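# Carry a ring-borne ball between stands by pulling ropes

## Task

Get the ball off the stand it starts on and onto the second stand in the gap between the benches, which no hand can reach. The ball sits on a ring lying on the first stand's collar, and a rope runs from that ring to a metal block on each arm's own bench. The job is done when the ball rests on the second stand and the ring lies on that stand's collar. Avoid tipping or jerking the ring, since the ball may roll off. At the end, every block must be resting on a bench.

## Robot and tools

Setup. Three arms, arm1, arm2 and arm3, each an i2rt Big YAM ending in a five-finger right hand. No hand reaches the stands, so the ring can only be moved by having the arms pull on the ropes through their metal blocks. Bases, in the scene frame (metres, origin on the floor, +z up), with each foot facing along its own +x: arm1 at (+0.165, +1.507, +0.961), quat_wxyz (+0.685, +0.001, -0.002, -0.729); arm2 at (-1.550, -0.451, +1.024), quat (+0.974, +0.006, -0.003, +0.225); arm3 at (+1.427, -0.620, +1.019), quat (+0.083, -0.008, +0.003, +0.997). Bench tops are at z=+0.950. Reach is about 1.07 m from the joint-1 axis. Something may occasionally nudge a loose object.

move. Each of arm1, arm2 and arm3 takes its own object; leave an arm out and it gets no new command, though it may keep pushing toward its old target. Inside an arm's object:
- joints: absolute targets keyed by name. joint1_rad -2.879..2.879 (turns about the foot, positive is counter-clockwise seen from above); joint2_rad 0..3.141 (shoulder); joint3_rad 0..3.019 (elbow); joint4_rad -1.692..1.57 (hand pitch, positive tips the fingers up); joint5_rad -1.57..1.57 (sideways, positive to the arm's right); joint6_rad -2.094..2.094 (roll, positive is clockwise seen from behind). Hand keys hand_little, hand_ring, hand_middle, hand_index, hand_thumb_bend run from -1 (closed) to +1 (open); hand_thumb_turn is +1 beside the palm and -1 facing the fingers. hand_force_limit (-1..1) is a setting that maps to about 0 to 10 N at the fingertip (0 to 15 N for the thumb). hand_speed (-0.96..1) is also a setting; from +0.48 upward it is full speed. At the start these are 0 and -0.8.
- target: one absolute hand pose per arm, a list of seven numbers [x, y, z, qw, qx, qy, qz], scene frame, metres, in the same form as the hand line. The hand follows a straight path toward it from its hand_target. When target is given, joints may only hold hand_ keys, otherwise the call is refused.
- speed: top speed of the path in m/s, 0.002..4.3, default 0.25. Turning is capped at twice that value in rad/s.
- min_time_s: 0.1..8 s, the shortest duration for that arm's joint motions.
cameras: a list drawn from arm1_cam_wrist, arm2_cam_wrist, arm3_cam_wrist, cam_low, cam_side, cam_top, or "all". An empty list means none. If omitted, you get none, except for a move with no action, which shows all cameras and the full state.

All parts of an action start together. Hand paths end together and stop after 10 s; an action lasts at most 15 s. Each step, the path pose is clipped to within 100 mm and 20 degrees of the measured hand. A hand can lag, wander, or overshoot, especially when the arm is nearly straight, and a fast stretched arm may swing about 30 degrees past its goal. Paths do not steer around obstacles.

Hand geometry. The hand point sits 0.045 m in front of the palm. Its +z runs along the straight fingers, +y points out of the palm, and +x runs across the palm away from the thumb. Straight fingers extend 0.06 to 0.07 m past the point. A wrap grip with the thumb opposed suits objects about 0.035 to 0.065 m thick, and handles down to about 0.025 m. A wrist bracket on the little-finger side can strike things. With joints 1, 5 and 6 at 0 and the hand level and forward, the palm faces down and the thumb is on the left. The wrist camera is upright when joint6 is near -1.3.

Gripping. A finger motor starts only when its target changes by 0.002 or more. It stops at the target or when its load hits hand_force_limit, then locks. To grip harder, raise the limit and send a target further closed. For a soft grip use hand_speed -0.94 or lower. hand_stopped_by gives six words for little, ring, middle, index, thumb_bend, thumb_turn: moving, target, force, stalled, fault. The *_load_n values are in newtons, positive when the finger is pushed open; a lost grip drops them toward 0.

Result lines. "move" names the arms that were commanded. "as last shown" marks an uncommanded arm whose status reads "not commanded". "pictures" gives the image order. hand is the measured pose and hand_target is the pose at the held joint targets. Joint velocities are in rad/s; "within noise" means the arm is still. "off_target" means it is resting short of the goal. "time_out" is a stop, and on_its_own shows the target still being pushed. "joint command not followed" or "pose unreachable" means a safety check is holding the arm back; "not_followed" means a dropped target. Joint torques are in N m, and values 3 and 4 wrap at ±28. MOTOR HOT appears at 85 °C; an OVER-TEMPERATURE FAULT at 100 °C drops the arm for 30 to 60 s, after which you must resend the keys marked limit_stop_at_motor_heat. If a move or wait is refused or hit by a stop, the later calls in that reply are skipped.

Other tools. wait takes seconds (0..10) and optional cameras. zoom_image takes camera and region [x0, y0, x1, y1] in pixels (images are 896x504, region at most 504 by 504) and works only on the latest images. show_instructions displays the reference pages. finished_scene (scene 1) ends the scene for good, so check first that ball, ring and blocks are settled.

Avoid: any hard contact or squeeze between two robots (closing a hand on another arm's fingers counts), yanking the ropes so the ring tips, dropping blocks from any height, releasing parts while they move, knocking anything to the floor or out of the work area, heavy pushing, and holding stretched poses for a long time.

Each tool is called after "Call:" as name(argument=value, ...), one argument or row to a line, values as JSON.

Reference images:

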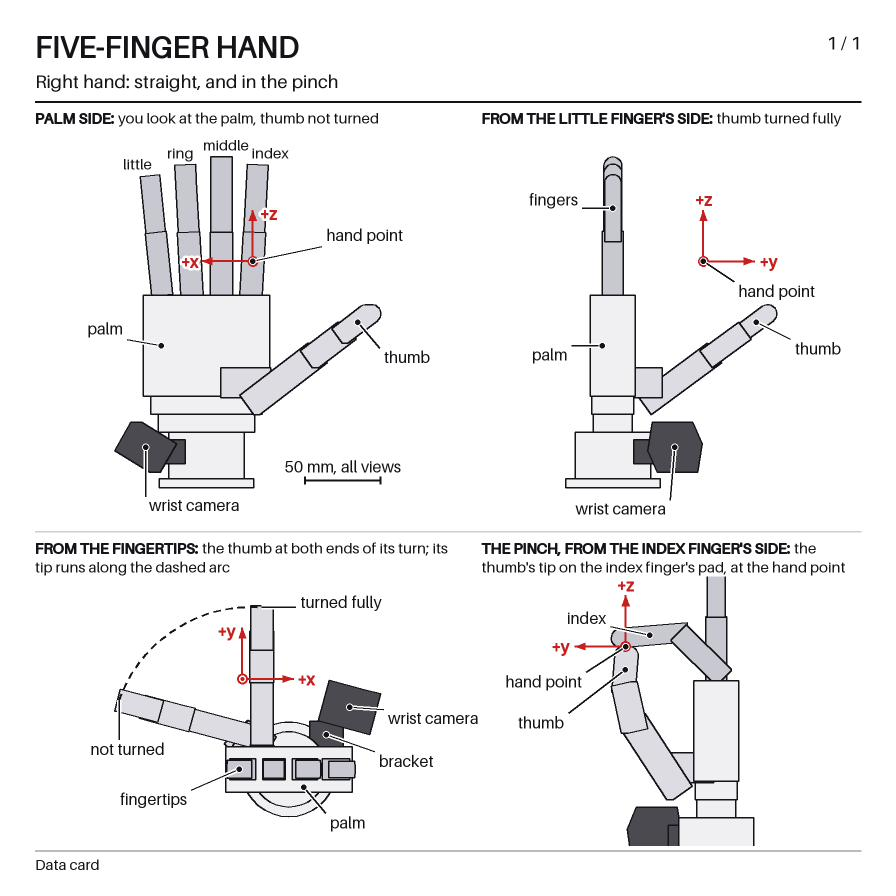

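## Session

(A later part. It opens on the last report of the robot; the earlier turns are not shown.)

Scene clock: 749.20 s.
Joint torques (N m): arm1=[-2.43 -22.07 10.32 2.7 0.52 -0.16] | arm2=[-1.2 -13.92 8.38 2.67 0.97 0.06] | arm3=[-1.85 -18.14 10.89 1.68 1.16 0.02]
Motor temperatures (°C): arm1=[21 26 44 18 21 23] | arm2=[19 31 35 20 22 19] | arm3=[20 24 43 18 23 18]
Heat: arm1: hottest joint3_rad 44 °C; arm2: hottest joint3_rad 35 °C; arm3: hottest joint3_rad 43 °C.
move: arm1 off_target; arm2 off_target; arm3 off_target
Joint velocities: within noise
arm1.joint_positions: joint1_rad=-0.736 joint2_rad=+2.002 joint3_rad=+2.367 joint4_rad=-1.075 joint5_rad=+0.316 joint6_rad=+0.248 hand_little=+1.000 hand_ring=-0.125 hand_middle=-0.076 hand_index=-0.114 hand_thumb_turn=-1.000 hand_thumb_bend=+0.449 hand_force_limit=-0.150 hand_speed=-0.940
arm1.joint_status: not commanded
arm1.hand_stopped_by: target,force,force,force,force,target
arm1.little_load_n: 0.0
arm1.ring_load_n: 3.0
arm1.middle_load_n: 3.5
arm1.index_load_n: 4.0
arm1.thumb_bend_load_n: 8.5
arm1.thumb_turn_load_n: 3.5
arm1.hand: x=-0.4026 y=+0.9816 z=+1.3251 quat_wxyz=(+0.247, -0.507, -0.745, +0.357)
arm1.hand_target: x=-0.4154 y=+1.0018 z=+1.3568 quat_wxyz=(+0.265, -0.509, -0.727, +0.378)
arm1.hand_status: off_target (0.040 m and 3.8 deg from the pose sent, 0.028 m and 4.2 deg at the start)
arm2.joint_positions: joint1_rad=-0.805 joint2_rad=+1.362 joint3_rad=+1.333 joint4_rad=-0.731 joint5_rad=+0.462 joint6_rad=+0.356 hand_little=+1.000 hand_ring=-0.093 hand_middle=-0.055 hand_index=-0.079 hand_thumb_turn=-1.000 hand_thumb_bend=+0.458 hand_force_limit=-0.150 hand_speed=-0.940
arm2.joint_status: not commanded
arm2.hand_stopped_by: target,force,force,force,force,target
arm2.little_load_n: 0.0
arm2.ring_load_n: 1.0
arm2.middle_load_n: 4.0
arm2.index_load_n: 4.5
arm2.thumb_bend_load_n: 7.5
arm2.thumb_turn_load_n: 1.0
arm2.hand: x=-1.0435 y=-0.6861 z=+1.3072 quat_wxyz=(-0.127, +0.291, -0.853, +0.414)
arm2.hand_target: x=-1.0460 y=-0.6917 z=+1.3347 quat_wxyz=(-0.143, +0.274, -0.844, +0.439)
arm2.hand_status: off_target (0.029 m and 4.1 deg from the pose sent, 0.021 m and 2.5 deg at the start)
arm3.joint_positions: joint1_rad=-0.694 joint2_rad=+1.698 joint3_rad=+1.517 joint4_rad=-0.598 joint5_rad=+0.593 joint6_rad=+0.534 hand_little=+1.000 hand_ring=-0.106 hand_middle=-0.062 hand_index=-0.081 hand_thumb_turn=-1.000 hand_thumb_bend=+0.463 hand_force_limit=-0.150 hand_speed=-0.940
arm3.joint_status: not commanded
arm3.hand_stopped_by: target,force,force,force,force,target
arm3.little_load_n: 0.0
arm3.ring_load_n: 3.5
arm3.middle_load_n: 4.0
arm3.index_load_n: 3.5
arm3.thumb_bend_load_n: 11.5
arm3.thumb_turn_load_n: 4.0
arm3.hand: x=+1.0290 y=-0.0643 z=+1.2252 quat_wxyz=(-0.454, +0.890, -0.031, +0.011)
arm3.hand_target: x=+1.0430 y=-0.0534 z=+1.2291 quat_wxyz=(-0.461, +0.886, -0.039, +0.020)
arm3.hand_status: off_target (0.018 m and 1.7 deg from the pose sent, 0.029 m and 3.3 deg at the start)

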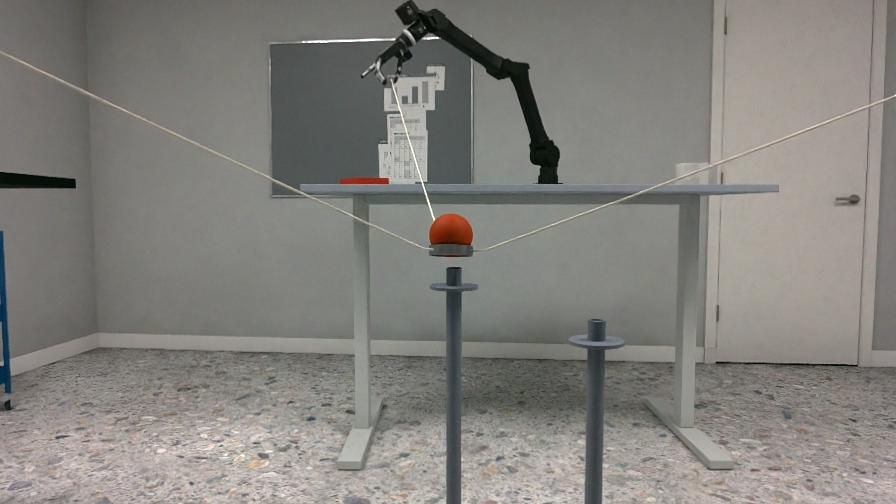

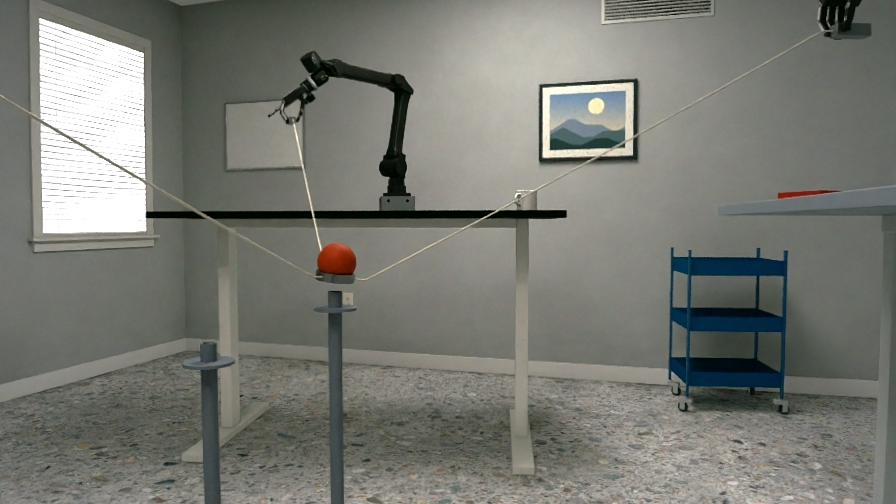

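Call:
move(
  arm1={"target": [-0.4096, 1.0015, 1.333, -0.2648, 0.5088, 0.7266, -0.3782], "speed": 0.03},
  arm2={"target": [-1.0385, -0.692, 1.311, 0.1427, -0.2741, 0.8436, -0.4391], "speed": 0.03},
  arm3={"target": [1.052, -0.055, 1.199, 0.4613, -0.8862, 0.0387, -0.0201], "speed": 0.03},
  cameras=["cam_low", "cam_side"],
)

Call:
zoom_image(
  camera="cam_low",
  region=[364, 170, 544, 300],
)

Call:
zoom_image(
  camera="cam_side",
  region=[245, 200, 425, 330],
)

Scene clock: 772.63 s.
Joint torques (N m): arm1=[-1.79 -21.42 10.59 2.65 0.6 -0.12] | arm2=[-1.32 -12.57 8.43 2.7 0.98 0.04] | arm3=[-3.14 -18.02 10.67 1.85 1.19 -0.08]
Motor temperatures (°C): arm1=[21 26 44 18 21 23] | arm2=[19 30 34 20 22 19] | arm3=[20 26 40 18 23 18]
Heat: arm1: hottest joint3_rad 44 °C; arm2: hottest joint3_rad 34 °C; arm3: hottest joint3_rad 40 °C.
move: arm1 off_target; arm2 off_target; arm3 off_target
Joint velocities: within noise
arm1.joint_positions: joint1_rad=-0.736 joint2_rad=+1.949 joint3_rad=+2.216 joint4_rad=-0.980 joint5_rad=+0.319 joint6_rad=+0.248 hand_little=+1.000 hand_ring=-0.125 hand_middle=-0.076 hand_index=-0.114 hand_thumb_turn=-1.000 hand_thumb_bend=+0.449 hand_force_limit=-0.150 hand_speed=-0.940
arm1.joint_status: not commanded
arm1.hand_stopped_by: target,force,force,force,force,target
arm1.little_load_n: 0.0
arm1.ring_load_n: 3.0
arm1.middle_load_n: 3.5
arm1.index_load_n: 4.0
arm1.thumb_bend_load_n: 8.0
arm1.thumb_turn_load_n: 4.0
arm1.hand: x=-0.3987 y=+0.9861 z=+1.3001 quat_wxyz=(+0.248, -0.507, -0.745, +0.355)
arm1.hand_target: x=-0.4086 y=+1.0018 z=+1.3327 quat_wxyz=(+0.265, -0.509, -0.727, +0.378)
arm1.hand_status: off_target (0.038 m and 3.9 deg from the pose sent, 0.022 m and 3.8 deg at the start)
arm2.joint_positions: joint1_rad=-0.800 joint2_rad=+1.362 joint3_rad=+1.289 joint4_rad=-0.670 joint5_rad=+0.466 joint6_rad=+0.359 hand_little=+1.000 hand_ring=-0.093 hand_middle=-0.055 hand_index=-0.079 hand_thumb_turn=-1.000 hand_thumb_bend=+0.458 hand_force_limit=-0.150 hand_speed=-0.940
arm2.joint_status: not commanded
arm2.hand_stopped_by: target,force,force,force,force,target
arm2.little_load_n: 0.0
arm2.ring_load_n: 1.5
arm2.middle_load_n: 4.0
arm2.index_load_n: 4.0
arm2.thumb_bend_load_n: 8.0
arm2.thumb_turn_load_n: 1.0
arm2.hand: x=-1.0398 y=-0.6850 z=+1.2933 quat_wxyz=(-0.133, +0.288, -0.850, +0.420)
arm2.hand_target: x=-1.0389 y=-0.6919 z=+1.3110 quat_wxyz=(-0.143, +0.274, -0.844, +0.439)
arm2.hand_status: off_target (0.019 m and 3.1 deg from the pose sent, 0.009 m and 4.0 deg at the start)
arm3.joint_positions: joint1_rad=-0.696 joint2_rad=+1.698 joint3_rad=+1.436 joint4_rad=-0.512 joint5_rad=+0.586 joint6_rad=+0.534 hand_little=+1.000 hand_ring=-0.106 hand_middle=-0.062 hand_index=-0.081 hand_thumb_turn=-1.000 hand_thumb_bend=+0.463 hand_force_limit=-0.150 hand_speed=-0.940
arm3.joint_status: not commanded
arm3.hand_stopped_by: target,force,force,force,force,target
arm3.little_load_n: 0.0
arm3.ring_load_n: 3.5
arm3.middle_load_n: 4.0
arm3.index_load_n: 3.5
arm3.thumb_bend_load_n: 11.5
arm3.thumb_turn_load_n: 4.0
arm3.hand: x=+1.0332 y=-0.0688 z=+1.1955 quat_wxyz=(-0.454, +0.890, -0.032, +0.007)
arm3.hand_target: x=+1.0520 y=-0.0556 z=+1.1991 quat_wxyz=(-0.461, +0.886, -0.039, +0.020)
arm3.hand_status: off_target (0.024 m and 2.0 deg from the pose sent, 0.036 m and 1.7 deg at the start)

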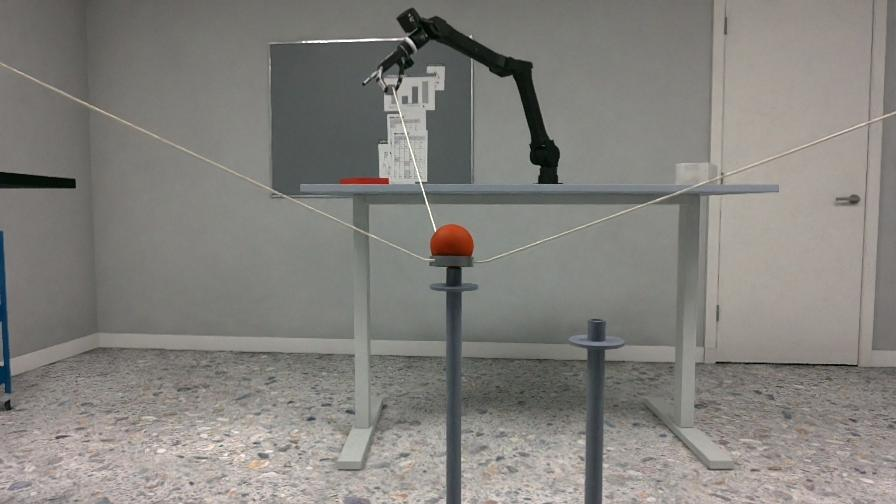

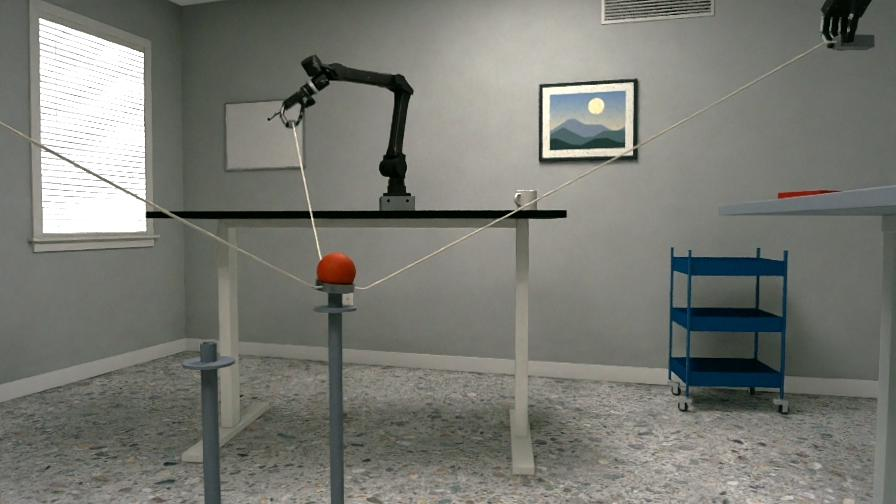

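Scaled by 2.800.

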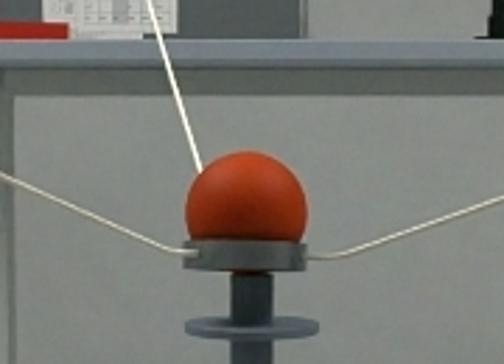

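Scaled by 2.800.

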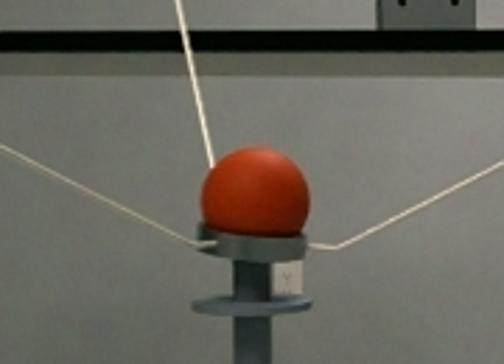

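Call:
move(
  arm1={"target": [-0.4036, 0.9995, 1.318, -0.2648, 0.5088, 0.7266, -0.3782], "speed": 0.03},
  arm2={"target": [-1.0325, -0.694, 1.291, 0.1427, -0.2741, 0.8436, -0.4391], "speed": 0.03},
  arm3={"target": [1.058, -0.055, 1.184, 0.4613, -0.8862, 0.0387, -0.0201], "speed": 0.03},
  cameras=["cam_low", "cam_side"],
)

Call:
zoom_image(
  camera="cam_low",
  region=[364, 170, 544, 300],
)

Call:
zoom_image(
  camera="cam_side",
  region=[245, 200, 425, 330],
)

Scene clock: 783.30 s.
Joint torques (N m): arm1=[-1.03 -21.19 10.59 2.76 0.52 -0.08] | arm2=[-1.26 -11.34 8.34 2.71 0.78 0.03] | arm3=[-2.2 -17.55 10.35 1.81 1 -0.05]
Motor temperatures (°C): arm1=[21 29 43 19 21 23] | arm2=[19 29 34 20 22 19] | arm3=[20 26 40 18 23 18]
Heat: arm1: hottest joint3_rad 43 °C; arm2: hottest joint3_rad 34 °C; arm3: hottest joint3_rad 40 °C.
move: arm1 off_target; arm2 off_target; arm3 off_target
Joint velocities: within noise
arm1.joint_positions: joint1_rad=-0.736 joint2_rad=+1.920 joint3_rad=+2.141 joint4_rad=-0.928 joint5_rad=+0.328 joint6_rad=+0.248 hand_little=+1.000 hand_ring=-0.125 hand_middle=-0.076 hand_index=-0.114 hand_thumb_turn=-1.000 hand_thumb_bend=+0.449 hand_force_limit=-0.150 hand_speed=-0.940
arm1.joint_status: not commanded
arm1.hand_stopped_by: target,force,force,force,force,target
arm1.little_load_n: 0.0
arm1.ring_load_n: 3.0
arm1.middle_load_n: 4.0
arm1.index_load_n: 4.0
arm1.thumb_bend_load_n: 8.5
arm1.thumb_turn_load_n: 3.5
arm1.hand: x=-0.3966 y=+0.9904 z=+1.2898 quat_wxyz=(+0.252, -0.508, -0.742, +0.356)
arm1.hand_target: x=-0.4029 y=+0.9998 z=+1.3179 quat_wxyz=(+0.265, -0.509, -0.727, +0.378)
arm1.hand_status: off_target (0.030 m and 3.4 deg from the pose sent, 0.023 m and 3.9 deg at the start)
arm2.joint_positions: joint1_rad=-0.800 joint2_rad=+1.370 joint3_rad=+1.257 joint4_rad=-0.618 joint5_rad=+0.471 joint6_rad=+0.359 hand_little=+1.000 hand_ring=-0.093 hand_middle=-0.055 hand_index=-0.079 hand_thumb_turn=-1.000 hand_thumb_bend=+0.458 hand_force_limit=-0.150 hand_speed=-0.940
arm2.joint_status: not commanded
arm2.hand_stopped_by: target,force,force,force,force,target
arm2.little_load_n: 0.0
arm2.ring_load_n: 1.5
arm2.middle_load_n: 4.0
arm2.index_load_n: 4.0
arm2.thumb_bend_load_n: 8.0
arm2.thumb_turn_load_n: 1.0
arm2.hand: x=-1.0362 y=-0.6871 z=+1.2807 quat_wxyz=(-0.136, +0.285, -0.849, +0.425)
arm2.hand_target: x=-1.0328 y=-0.6939 z=+1.2911 quat_wxyz=(-0.143, +0.274, -0.844, +0.439)
arm2.hand_status: off_target (0.013 m and 2.3 deg from the pose sent, 0.012 m and 3.1 deg at the start)
arm3.joint_positions: joint1_rad=-0.711 joint2_rad=+1.698 joint3_rad=+1.397 joint4_rad=-0.469 joint5_rad=+0.584 joint6_rad=+0.523 hand_little=+1.000 hand_ring=-0.106 hand_middle=-0.062 hand_index=-0.081 hand_thumb_turn=-1.000 hand_thumb_bend=+0.463 hand_force_limit=-0.150 hand_speed=-0.940
arm3.joint_status: not commanded
arm3.hand_stopped_by: target,force,force,force,force,target
arm3.little_load_n: 0.0
arm3.ring_load_n: 3.5
arm3.middle_load_n: 4.0
arm3.index_load_n: 3.5
arm3.thumb_bend_load_n: 11.5
arm3.thumb_turn_load_n: 4.0
arm3.hand: x=+1.0435 y=-0.0662 z=+1.1817 quat_wxyz=(-0.455, +0.890, -0.033, +0.010)
arm3.hand_target: x=+1.0580 y=-0.0554 z=+1.1841 quat_wxyz=(-0.461, +0.886, -0.039, +0.020)
arm3.hand_status: off_target (0.018 m and 1.5 deg from the pose sent, 0.031 m and 2.0 deg at the start)

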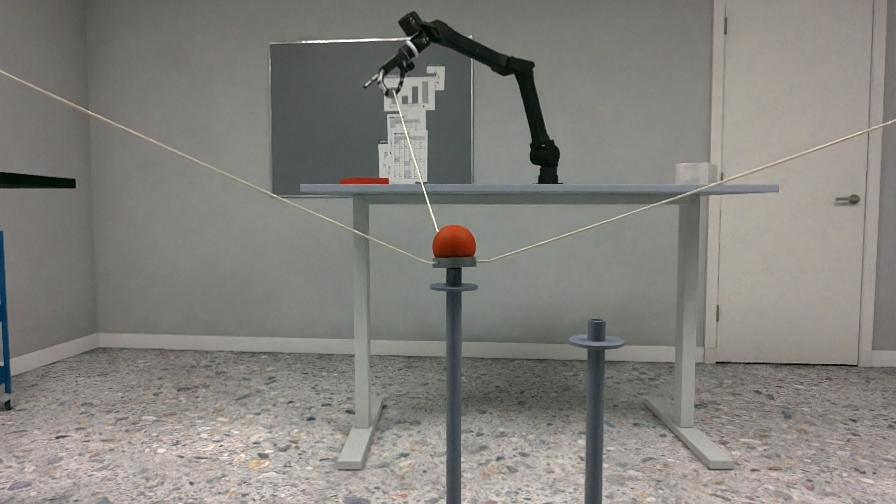

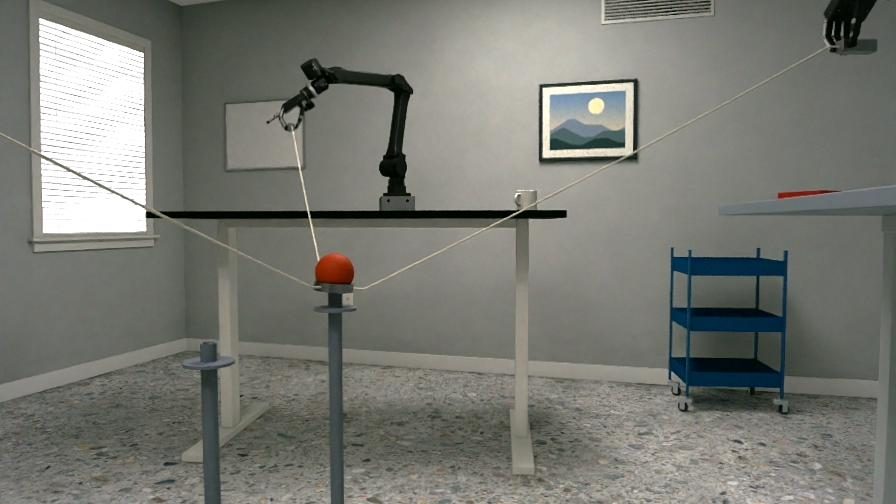

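Scaled by 2.800.

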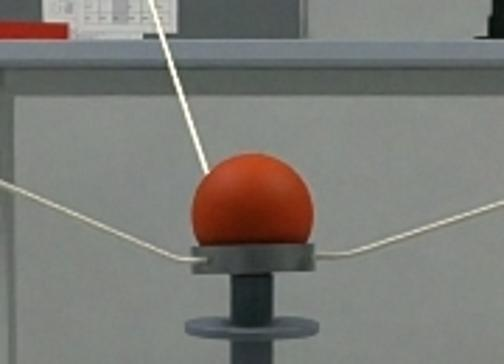

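Scaled by 2.800.

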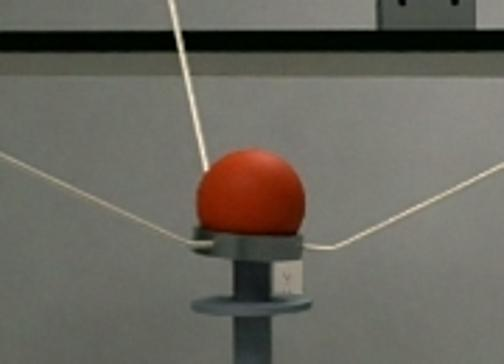

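Call:
move(
  arm1={"target": [-0.4036, 1.0025, 1.299, -0.2648, 0.5088, 0.7266, -0.3782], "speed": 0.03},
  arm2={"target": [-1.0325, -0.691, 1.270, 0.1427, -0.2741, 0.8436, -0.4391], "speed": 0.03},
  arm3={"target": [1.056, -0.052, 1.165, 0.4613, -0.8862, 0.0387, -0.0201], "speed": 0.03},
  cameras=["cam_low", "cam_side"],
)

Call:
zoom_image(
  camera="cam_low",
  region=[364, 170, 544, 300],
)

Call:
zoom_image(
  camera="cam_side",
  region=[245, 200, 425, 330],
)

Scene clock: 792.77 s.
Joint torques (N m): arm1=[-1.38 -20.84 10.62 2.77 0.39 -0.1] | arm2=[-0.67 -11.46 8.2 2.85 0.72 0.08] | arm3=[-1.73 -17.32 10.45 1.94 0.96 0.01]
Motor temperatures (°C): arm1=[21 30 42 19 21 23] | arm2=[19 29 32 20 22 19] | arm3=[20 26 40 18 22 18]
Heat: arm1: hottest joint3_rad 42 °C; arm2: hottest joint3_rad 32 °C; arm3: hottest joint3_rad 40 °C.
move: arm1 off_target; arm2 off_target; arm3 off_target
Joint velocities: within noise
arm1.joint_positions: joint1_rad=-0.736 joint2_rad=+1.897 joint3_rad=+2.059 joint4_rad=-0.867 joint5_rad=+0.329 joint6_rad=+0.248 hand_little=+1.000 hand_ring=-0.125 hand_middle=-0.076 hand_index=-0.114 hand_thumb_turn=-1.000 hand_thumb_bend=+0.449 hand_force_limit=-0.150 hand_speed=-0.940
arm1.joint_status: not commanded
arm1.hand_stopped_by: target,force,force,force,force,target
arm1.little_load_n: 0.0
arm1.ring_load_n: 3.0
arm1.middle_load_n: 3.5
arm1.index_load_n: 4.0
arm1.thumb_bend_load_n: 8.5
arm1.thumb_turn_load_n: 3.5
arm1.hand: x=-0.3947 y=+0.9924 z=+1.2727 quat_wxyz=(+0.253, -0.508, -0.742, +0.357)
arm1.hand_target: x=-0.4030 y=+1.0027 z=+1.2989 quat_wxyz=(+0.265, -0.509, -0.727, +0.378)
arm1.hand_status: off_target (0.030 m and 3.2 deg from the pose sent, 0.017 m and 3.4 deg at the start)
arm2.joint_positions: joint1_rad=-0.800 joint2_rad=+1.373 joint3_rad=+1.208 joint4_rad=-0.565 joint5_rad=+0.477 joint6_rad=+0.359 hand_little=+1.000 hand_ring=-0.093 hand_middle=-0.055 hand_index=-0.079 hand_thumb_turn=-1.000 hand_thumb_bend=+0.458 hand_force_limit=-0.150 hand_speed=-0.940
arm2.joint_status: not commanded
arm2.hand_stopped_by: target,force,force,force,force,target
arm2.little_load_n: 0.0
arm2.ring_load_n: 1.5
arm2.middle_load_n: 4.0
arm2.index_load_n: 4.0
arm2.thumb_bend_load_n: 8.0
arm2.thumb_turn_load_n: 0.5
arm2.hand: x=-1.0381 y=-0.6873 z=+1.2608 quat_wxyz=(-0.134, +0.284, -0.848, +0.426)
arm2.hand_target: x=-1.0328 y=-0.6910 z=+1.2702 quat_wxyz=(-0.143, +0.274, -0.844, +0.439)
arm2.hand_status: off_target (0.011 m and 2.2 deg from the pose sent, 0.012 m and 2.3 deg at the start)
arm3.joint_positions: joint1_rad=-0.715 joint2_rad=+1.719 joint3_rad=+1.378 joint4_rad=-0.425 joint5_rad=+0.584 joint6_rad=+0.519 hand_little=+1.000 hand_ring=-0.106 hand_middle=-0.062 hand_index=-0.081 hand_thumb_turn=-1.000 hand_thumb_bend=+0.463 hand_force_limit=-0.150 hand_speed=-0.940
arm3.joint_status: not commanded
arm3.hand_stopped_by: target,force,force,force,force,target
arm3.little_load_n: 0.0
arm3.ring_load_n: 4.0
arm3.middle_load_n: 4.0
arm3.index_load_n: 3.5
arm3.thumb_bend_load_n: 11.5
arm3.thumb_turn_load_n: 4.0
arm3.hand: x=+1.0444 y=-0.0621 z=+1.1651 quat_wxyz=(-0.456, +0.889, -0.034, +0.012)
arm3.hand_target: x=+1.0561 y=-0.0522 z=+1.1651 quat_wxyz=(-0.461, +0.886, -0.039, +0.020)
arm3.hand_status: off_target (0.015 m and 1.3 deg from the pose sent, 0.025 m and 1.5 deg at the start)

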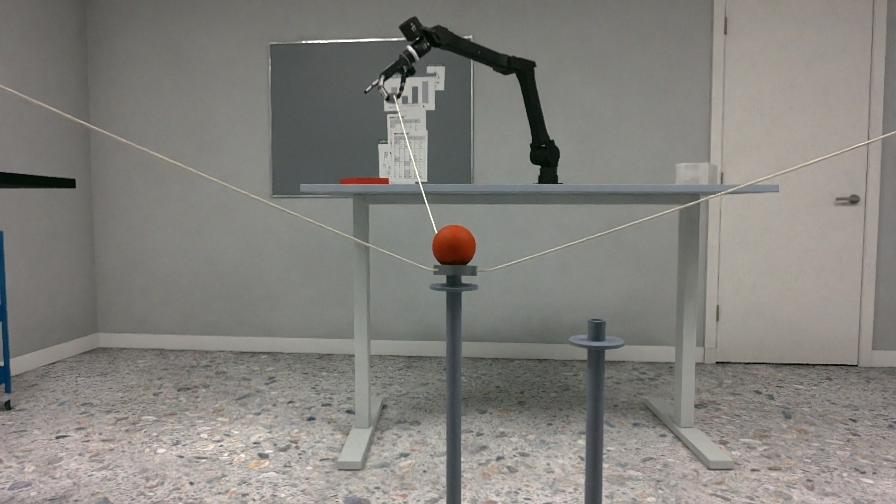

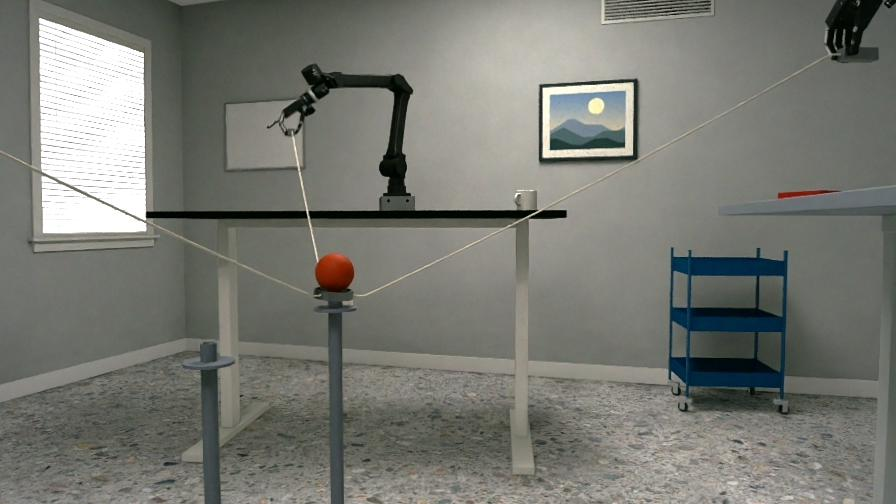

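Scaled by 2.800.

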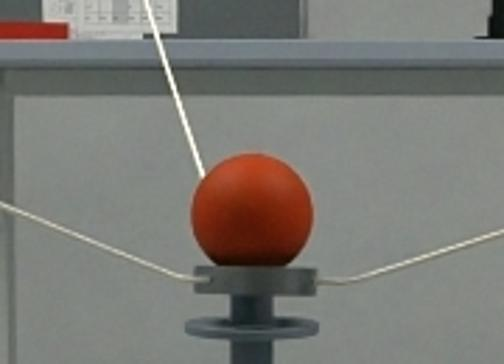

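Scaled by 2.800.

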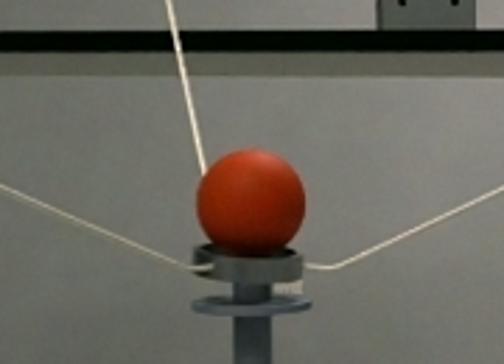

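Call:
move(
  arm1={"target": [-0.4066, 1.0065, 1.276, -0.2648, 0.5088, 0.7266, -0.3782], "speed": 0.03},
  arm2={"target": [-1.0335, -0.686, 1.246, 0.1427, -0.2741, 0.8436, -0.4391], "speed": 0.03},
  arm3={"target": [1.052, -0.048, 1.143, 0.4613, -0.8862, 0.0387, -0.0201], "speed": 0.03},
  cameras=["cam_low", "cam_side"],
)

Call:
zoom_image(
  camera="cam_low",
  region=[364, 170, 544, 300],
)

Call:
zoom_image(
  camera="cam_side",
  region=[245, 200, 425, 330],
)

Scene clock: 800.00 s.
Joint torques (N m): arm1=[-1.96 -20.72 10.61 2.81 0.23 -0.13] | arm2=[-0.44 -10.99 7.99 2.86 0.59 0.15] | arm3=[-1.49 -17.96 10.22 1.96 1.02 0.03]
Motor temperatures (°C): arm1=[21 30 42 19 21 23] | arm2=[19 28 32 20 21 19] | arm3=[19 26 39 18 22 18]
Heat: arm1: hottest joint3_rad 42 °C; arm2: hottest joint3_rad 32 °C; arm3: hottest joint3_rad 39 °C.
move: arm1 off_target; arm2 off_target; arm3 off_target
Joint velocities: within noise
arm1.joint_positions: joint1_rad=-0.738 joint2_rad=+1.881 joint3_rad=+1.980 joint4_rad=-0.798 joint5_rad=+0.327 joint6_rad=+0.247 hand_little=+1.000 hand_ring=-0.125 hand_middle=-0.076 hand_index=-0.114 hand_thumb_turn=-1.000 hand_thumb_bend=+0.449 hand_force_limit=-0.150 hand_speed=-0.940
arm1.joint_status: not commanded
arm1.hand_stopped_by: target,force,force,force,force,target
arm1.little_load_n: 0.0
arm1.ring_load_n: 3.5
arm1.middle_load_n: 3.5
arm1.index_load_n: 4.0
arm1.thumb_bend_load_n: 8.5
arm1.thumb_turn_load_n: 3.5
arm1.hand: x=-0.3942 y=+0.9937 z=+1.2525 quat_wxyz=(+0.253, -0.508, -0.741, +0.360)
arm1.hand_target: x=-0.4060 y=+1.0069 z=+1.2760 quat_wxyz=(+0.265, -0.509, -0.727, +0.378)
arm1.hand_status: off_target (0.030 m and 3.0 deg from the pose sent, 0.019 m and 3.2 deg at the start)
arm2.joint_positions: joint1_rad=-0.796 joint2_rad=+1.376 joint3_rad=+1.151 joint4_rad=-0.505 joint5_rad=+0.487 joint6_rad=+0.360 hand_little=+1.000 hand_ring=-0.093 hand_middle=-0.055 hand_index=-0.079 hand_thumb_turn=-1.000 hand_thumb_bend=+0.458 hand_force_limit=-0.150 hand_speed=-0.940
arm2.joint_status: not commanded
arm2.hand_stopped_by: target,force,force,force,force,target
arm2.little_load_n: 0.0
arm2.ring_load_n: 2.0
arm2.middle_load_n: 4.0
arm2.index_load_n: 4.0
arm2.thumb_bend_load_n: 8.0
arm2.thumb_turn_load_n: 0.5
arm2.hand: x=-1.0411 y=-0.6852 z=+1.2386 quat_wxyz=(-0.131, +0.283, -0.848, +0.429)
arm2.hand_target: x=-1.0338 y=-0.6858 z=+1.2460 quat_wxyz=(-0.143, +0.274, -0.844, +0.439)
arm2.hand_status: off_target (0.011 m and 2.1 deg from the pose sent, 0.015 m and 2.2 deg at the start)
arm3.joint_positions: joint1_rad=-0.718 joint2_rad=+1.751 joint3_rad=+1.364 joint4_rad=-0.379 joint5_rad=+0.584 joint6_rad=+0.517 hand_little=+1.000 hand_ring=-0.106 hand_middle=-0.062 hand_index=-0.081 hand_thumb_turn=-1.000 hand_thumb_bend=+0.463 hand_force_limit=-0.150 hand_speed=-0.940
arm3.joint_status: not commanded
arm3.hand_stopped_by: target,force,force,force,force,target
arm3.little_load_n: 0.0
arm3.ring_load_n: 3.5
arm3.middle_load_n: 4.0
arm3.index_load_n: 3.5
arm3.thumb_bend_load_n: 11.0
arm3.thumb_turn_load_n: 4.0
arm3.hand: x=+1.0427 y=-0.0568 z=+1.1448 quat_wxyz=(-0.456, +0.889, -0.035, +0.012)
arm3.hand_target: x=+1.0520 y=-0.0482 z=+1.1432 quat_wxyz=(-0.461, +0.886, -0.039, +0.020)
arm3.hand_status: off_target (0.013 m and 1.2 deg from the pose sent, 0.027 m and 1.3 deg at the start)

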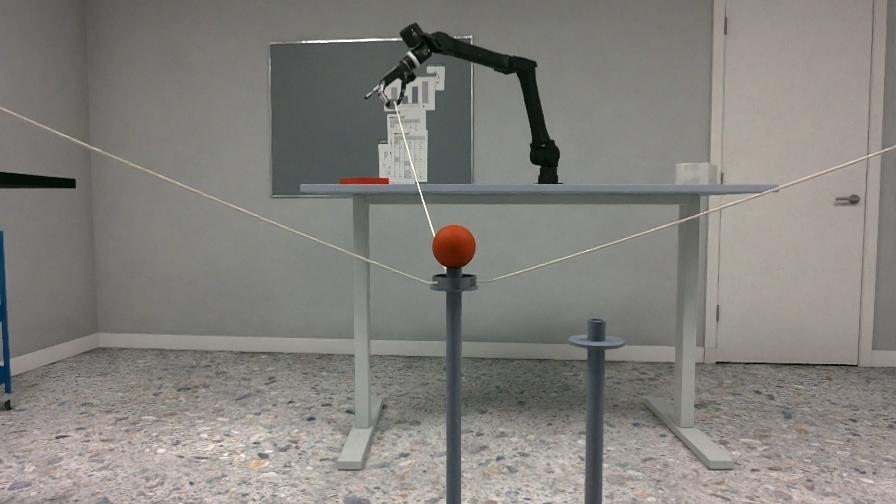

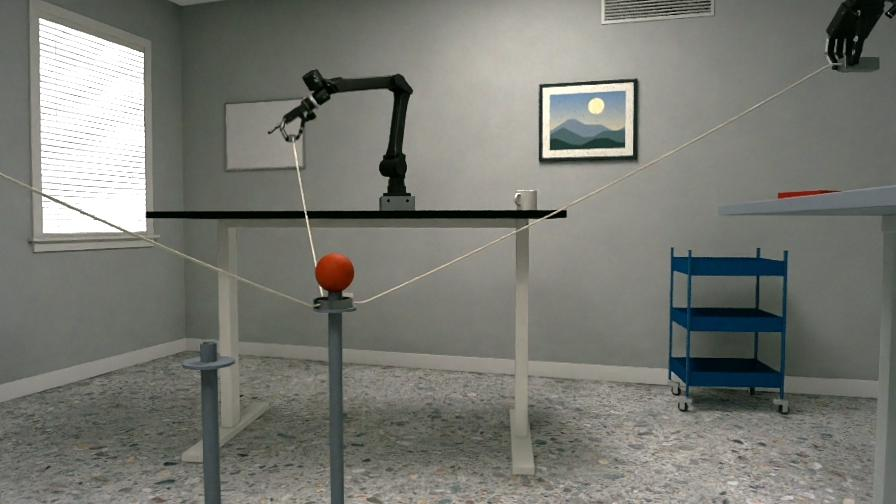

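Scaled by 2.800.

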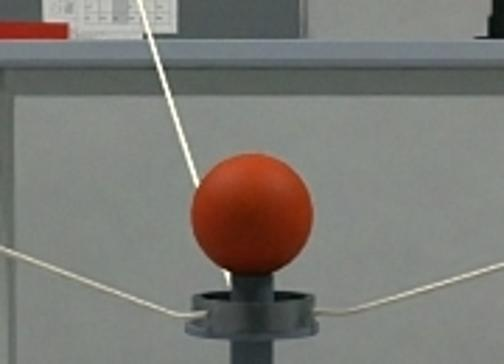

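Scaled by 2.800.

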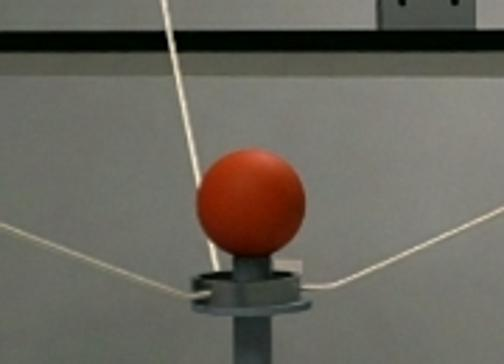

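Call:
move(
  arm1={"target": [-0.34, 0.985, 1.17, -0.2760, 0.5302, 0.7111, -0.3701], "speed": 0.08},
  arm2={"target": [-1.031, -0.68, 1.12, 0.1427, -0.2741, 0.8436, -0.4391], "speed": 0.08},
  arm3={"target": [1.03, -0.045, 1.06, 0.4613, -0.8862, 0.0387, -0.0201], "speed": 0.08},
  cameras=["cam_low", "cam_side"],
)

Scene clock: 829.80 s.
Joint torques (N m): arm1=[1.2 -18.9 10.32 2.63 0.4 0.05] | arm2=[0.03 -11.81 7.08 2.91 0.47 0.23] | arm3=[-0.26 -18.73 9.46 2 0.84 0.3]
Motor temperatures (°C): arm1=[21 31 42 19 20 23] | arm2=[19 27 30 21 21 19] | arm3=[19 27 37 18 22 18]
Heat: arm1: hottest joint3_rad 42 °C; arm2: hottest joint3_rad 30 °C; arm3: hottest joint3_rad 37 °C.
move: arm1 off_target; arm2 off_target; arm3 done
Joint velocities: within noise
arm1.joint_positions: joint1_rad=-0.660 joint2_rad=+1.809 joint3_rad=+1.613 joint4_rad=-0.541 joint5_rad=+0.458 joint6_rad=+0.342 hand_little=+1.000 hand_ring=-0.125 hand_middle=-0.076 hand_index=-0.114 hand_thumb_turn=-1.000 hand_thumb_bend=+0.449 hand_force_limit=-0.150 hand_speed=-0.940
arm1.joint_status: not commanded
arm1.hand_stopped_by: target,force,force,force,force,target
arm1.little_load_n: 0.0
arm1.ring_load_n: 3.5
arm1.middle_load_n: 3.5
arm1.index_load_n: 4.0
arm1.thumb_bend_load_n: 8.5
arm1.thumb_turn_load_n: 3.5
arm1.hand: x=-0.3438 y=+0.9941 z=+1.1516 quat_wxyz=(+0.276, -0.532, -0.721, +0.347)
arm1.hand_target: x=-0.3398 y=+0.9852 z=+1.1702 quat_wxyz=(+0.276, -0.530, -0.711, +0.370)
arm1.hand_status: off_target (0.021 m and 2.8 deg from the pose sent, 0.099 m and 5.1 deg at the start)
arm2.joint_positions: joint1_rad=-0.791 joint2_rad=+1.513 joint3_rad=+0.936 joint4_rad=-0.159 joint5_rad=+0.498 joint6_rad=+0.362 hand_little=+1.000 hand_ring=-0.093 hand_middle=-0.055 hand_index=-0.079 hand_thumb_turn=-1.000 hand_thumb_bend=+0.458 hand_force_limit=-0.150 hand_speed=-0.940
arm2.joint_status: not commanded
arm2.hand_stopped_by: target,force,force,force,force,target
arm2.little_load_n: 0.0
arm2.ring_load_n: 2.0
arm2.middle_load_n: 4.0
arm2.index_load_n: 3.5
arm2.thumb_bend_load_n: 8.0
arm2.thumb_turn_load_n: 0.0
arm2.hand: x=-1.0415 y=-0.6831 z=+1.1127 quat_wxyz=(-0.127, +0.282, -0.848, +0.430)
arm2.hand_target: x=-1.0313 y=-0.6798 z=+1.1201 quat_wxyz=(-0.143, +0.274, -0.844, +0.439)
arm2.hand_status: off_target (0.013 m and 2.3 deg from the pose sent, 0.119 m and 2.1 deg at the start)
arm3.joint_positions: joint1_rad=-0.712 joint2_rad=+1.891 joint3_rad=+1.329 joint4_rad=-0.218 joint5_rad=+0.607 joint6_rad=+0.518 hand_little=+1.000 hand_ring=-0.106 hand_middle=-0.062 hand_index=-0.081 hand_thumb_turn=-1.000 hand_thumb_bend=+0.463 hand_force_limit=-0.150 hand_speed=-0.940
arm3.joint_status: not commanded
arm3.hand_stopped_by: target,force,force,force,force,target
arm3.little_load_n: 0.0
arm3.ring_load_n: 4.0
arm3.middle_load_n: 4.5
arm3.index_load_n: 3.5
arm3.thumb_bend_load_n: 11.5
arm3.thumb_turn_load_n: 3.5
arm3.hand: x=+1.0352 y=-0.0459 z=+1.0610 quat_wxyz=(-0.456, +0.889, -0.035, +0.025)
arm3.hand_target: x=+1.0299 y=-0.0451 z=+1.0600 quat_wxyz=(-0.461, +0.886, -0.039, +0.020)
arm3.hand_status: done (0.005 m and 0.9 deg from the pose sent, 0.086 m and 1.2 deg at the start)

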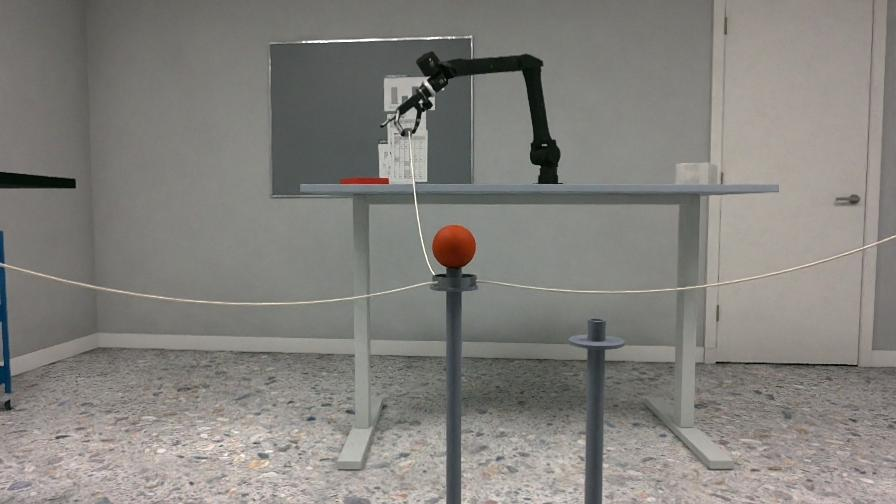

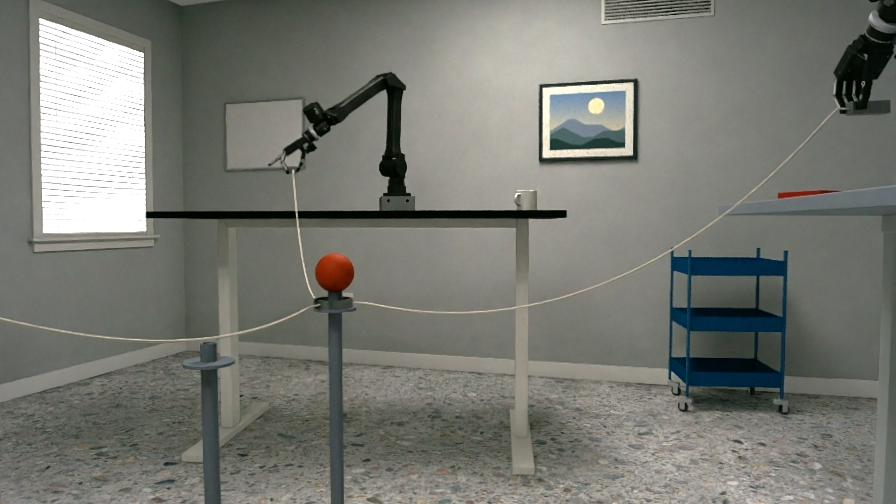

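Call:
move(
  arm1={"target": [-0.166, 0.97, 1.035, -0.2906, 0.5582, 0.6893, -0.3588], "speed": 0.1},
  arm2={"target": [-1.035, -0.667, 1.02, 0.1427, -0.2741, 0.8436, -0.4391], "speed": 0.08},
  arm3={"target": [1.035, -0.055, 1.015, 0.4613, -0.8862, 0.0387, -0.0201], "speed": 0.06},
  cameras=["all"],
)

Scene clock: 838.50 s.
Joint torques (N m): arm1=[0.97 -15.62 8.81 2.21 0.59 0.08] | arm2=[0.26 -12.57 5.63 2.86 0.46 0.2] | arm3=[0.09 -17.9 8.76 1.99 0.87 0.31]
Motor temperatures (°C): arm1=[21 30 41 19 20 23] | arm2=[19 27 30 21 21 19] | arm3=[19 27 37 18 22 18]
Heat: arm1: hottest joint3_rad 41 °C; arm2: hottest joint3_rad 30 °C; arm3: hottest joint3_rad 37 °C.
move: arm1 done; arm2 off_target; arm3 done
Joint velocities: within noise
arm1.joint_positions: joint1_rad=-0.367 joint2_rad=+1.748 joint3_rad=+1.195 joint4_rad=-0.342 joint5_rad=+0.724 joint6_rad=+0.656 hand_little=+1.000 hand_ring=-0.125 hand_middle=-0.076 hand_index=-0.114 hand_thumb_turn=-1.000 hand_thumb_bend=+0.449 hand_force_limit=-0.150 hand_speed=-0.940
arm1.joint_status: not commanded
arm1.hand_stopped_by: target,force,force,force,force,target
arm1.little_load_n: 0.0
arm1.ring_load_n: 3.5
arm1.middle_load_n: 3.5
arm1.index_load_n: 4.0
arm1.thumb_bend_load_n: 8.5
arm1.thumb_turn_load_n: 3.0
arm1.hand: x=-0.1691 y=+0.9770 z=+1.0295 quat_wxyz=(+0.294, -0.557, -0.696, +0.345)
arm1.hand_target: x=-0.1660 y=+0.9701 z=+1.0352 quat_wxyz=(+0.291, -0.558, -0.689, +0.359)
arm1.hand_status: done (0.009 m and 1.8 deg from the pose sent, 0.214 m and 5.2 deg at the start)
arm2.joint_positions: joint1_rad=-0.770 joint2_rad=+1.692 joint3_rad=+0.821 joint4_rad=+0.132 joint5_rad=+0.515 joint6_rad=+0.378 hand_little=+1.000 hand_ring=-0.093 hand_middle=-0.055 hand_index=-0.079 hand_thumb_turn=-1.000 hand_thumb_bend=+0.458 hand_force_limit=-0.150 hand_speed=-0.940
arm2.joint_status: not commanded
arm2.hand_stopped_by: target,force,force,force,force,target
arm2.little_load_n: 0.0
arm2.ring_load_n: 2.0
arm2.middle_load_n: 4.0
arm2.index_load_n: 3.5
arm2.thumb_bend_load_n: 8.0
arm2.thumb_turn_load_n: 0.0
arm2.hand: x=-1.0441 y=-0.6709 z=+1.0154 quat_wxyz=(-0.129, +0.281, -0.847, +0.432)
arm2.hand_target: x=-1.0352 y=-0.6670 z=+1.0202 quat_wxyz=(-0.143, +0.274, -0.844, +0.439)
arm2.hand_status: off_target (0.011 m and 2.0 deg from the pose sent, 0.094 m and 2.3 deg at the start)
arm3.joint_positions: joint1_rad=-0.708 joint2_rad=+1.936 joint3_rad=+1.262 joint4_rad=-0.105 joint5_rad=+0.611 joint6_rad=+0.522 hand_little=+1.000 hand_ring=-0.106 hand_middle=-0.062 hand_index=-0.081 hand_thumb_turn=-1.000 hand_thumb_bend=+0.463 hand_force_limit=-0.150 hand_speed=-0.940
arm3.joint_status: not commanded
arm3.hand_stopped_by: target,force,force,force,force,target
arm3.little_load_n: 0.0
arm3.ring_load_n: 4.0
arm3.middle_load_n: 4.5
arm3.index_load_n: 3.5
arm3.thumb_bend_load_n: 11.5
arm3.thumb_turn_load_n: 3.5
arm3.hand: x=+1.0400 y=-0.0544 z=+1.0184 quat_wxyz=(-0.458, +0.888, -0.036, +0.024)
arm3.hand_target: x=+1.0351 y=-0.0551 z=+1.0150 quat_wxyz=(-0.461, +0.886, -0.039, +0.020)
arm3.hand_status: done (0.006 m and 0.7 deg from the pose sent, 0.047 m and 0.9 deg at the start)
pictures: arm1_cam_wrist, arm2_cam_wrist, arm3_cam_wrist, cam_low, cam_side, cam_top

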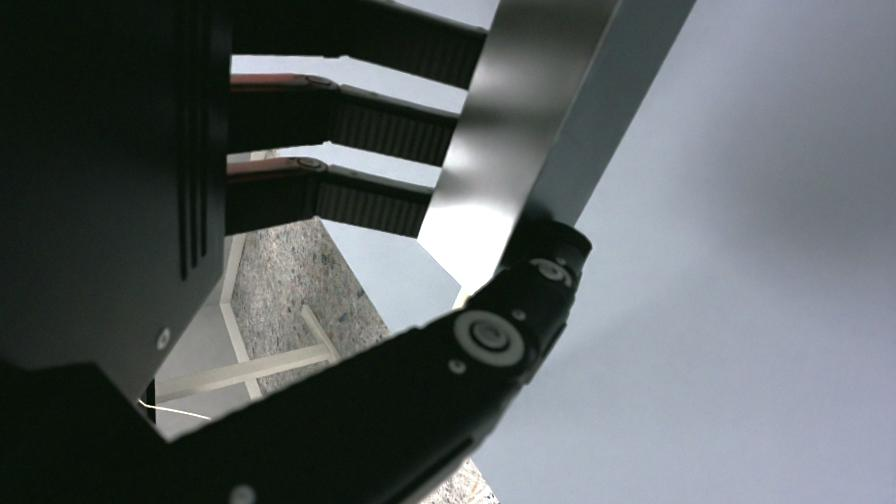

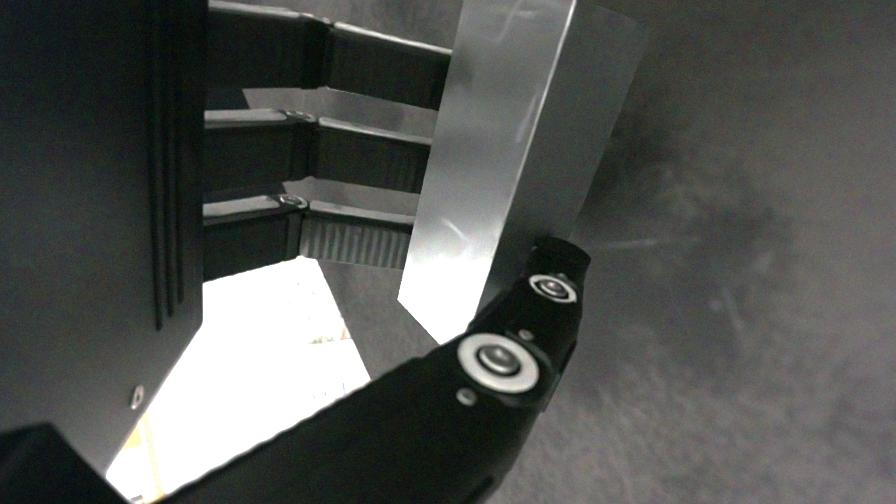

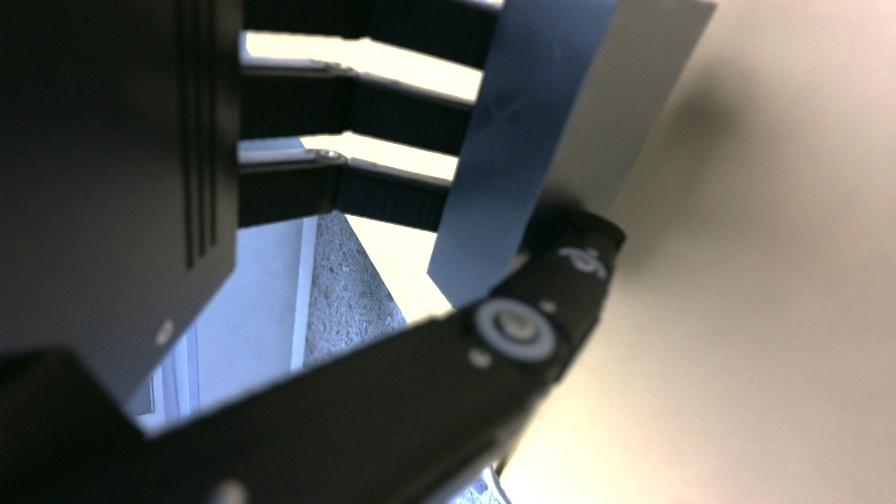

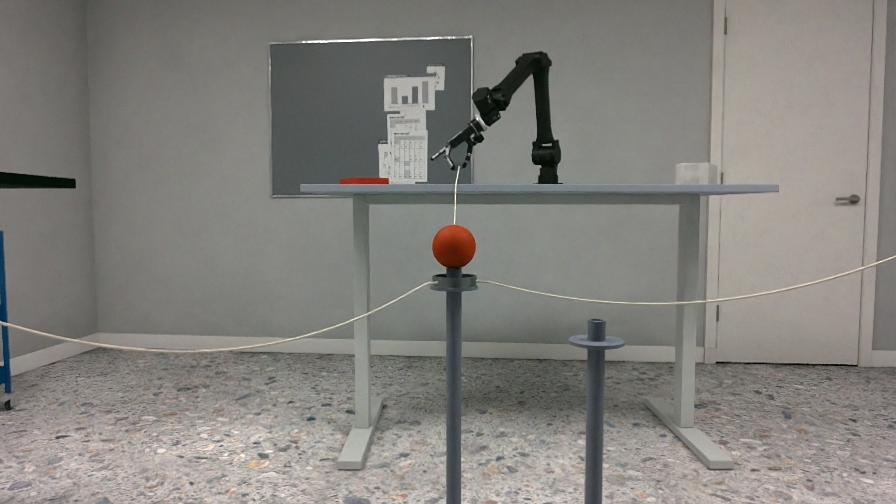

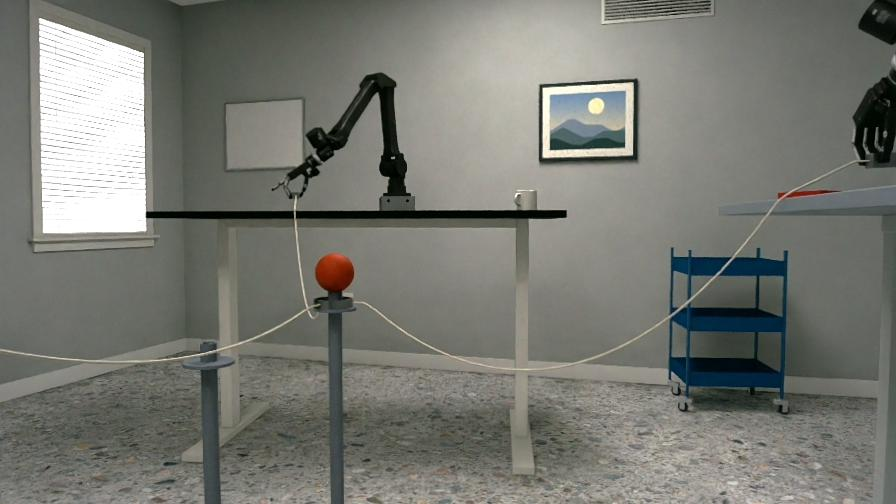

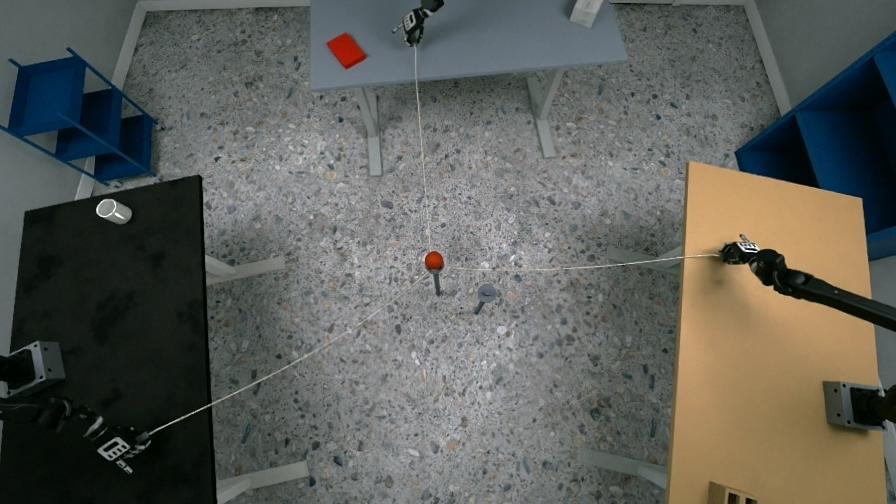

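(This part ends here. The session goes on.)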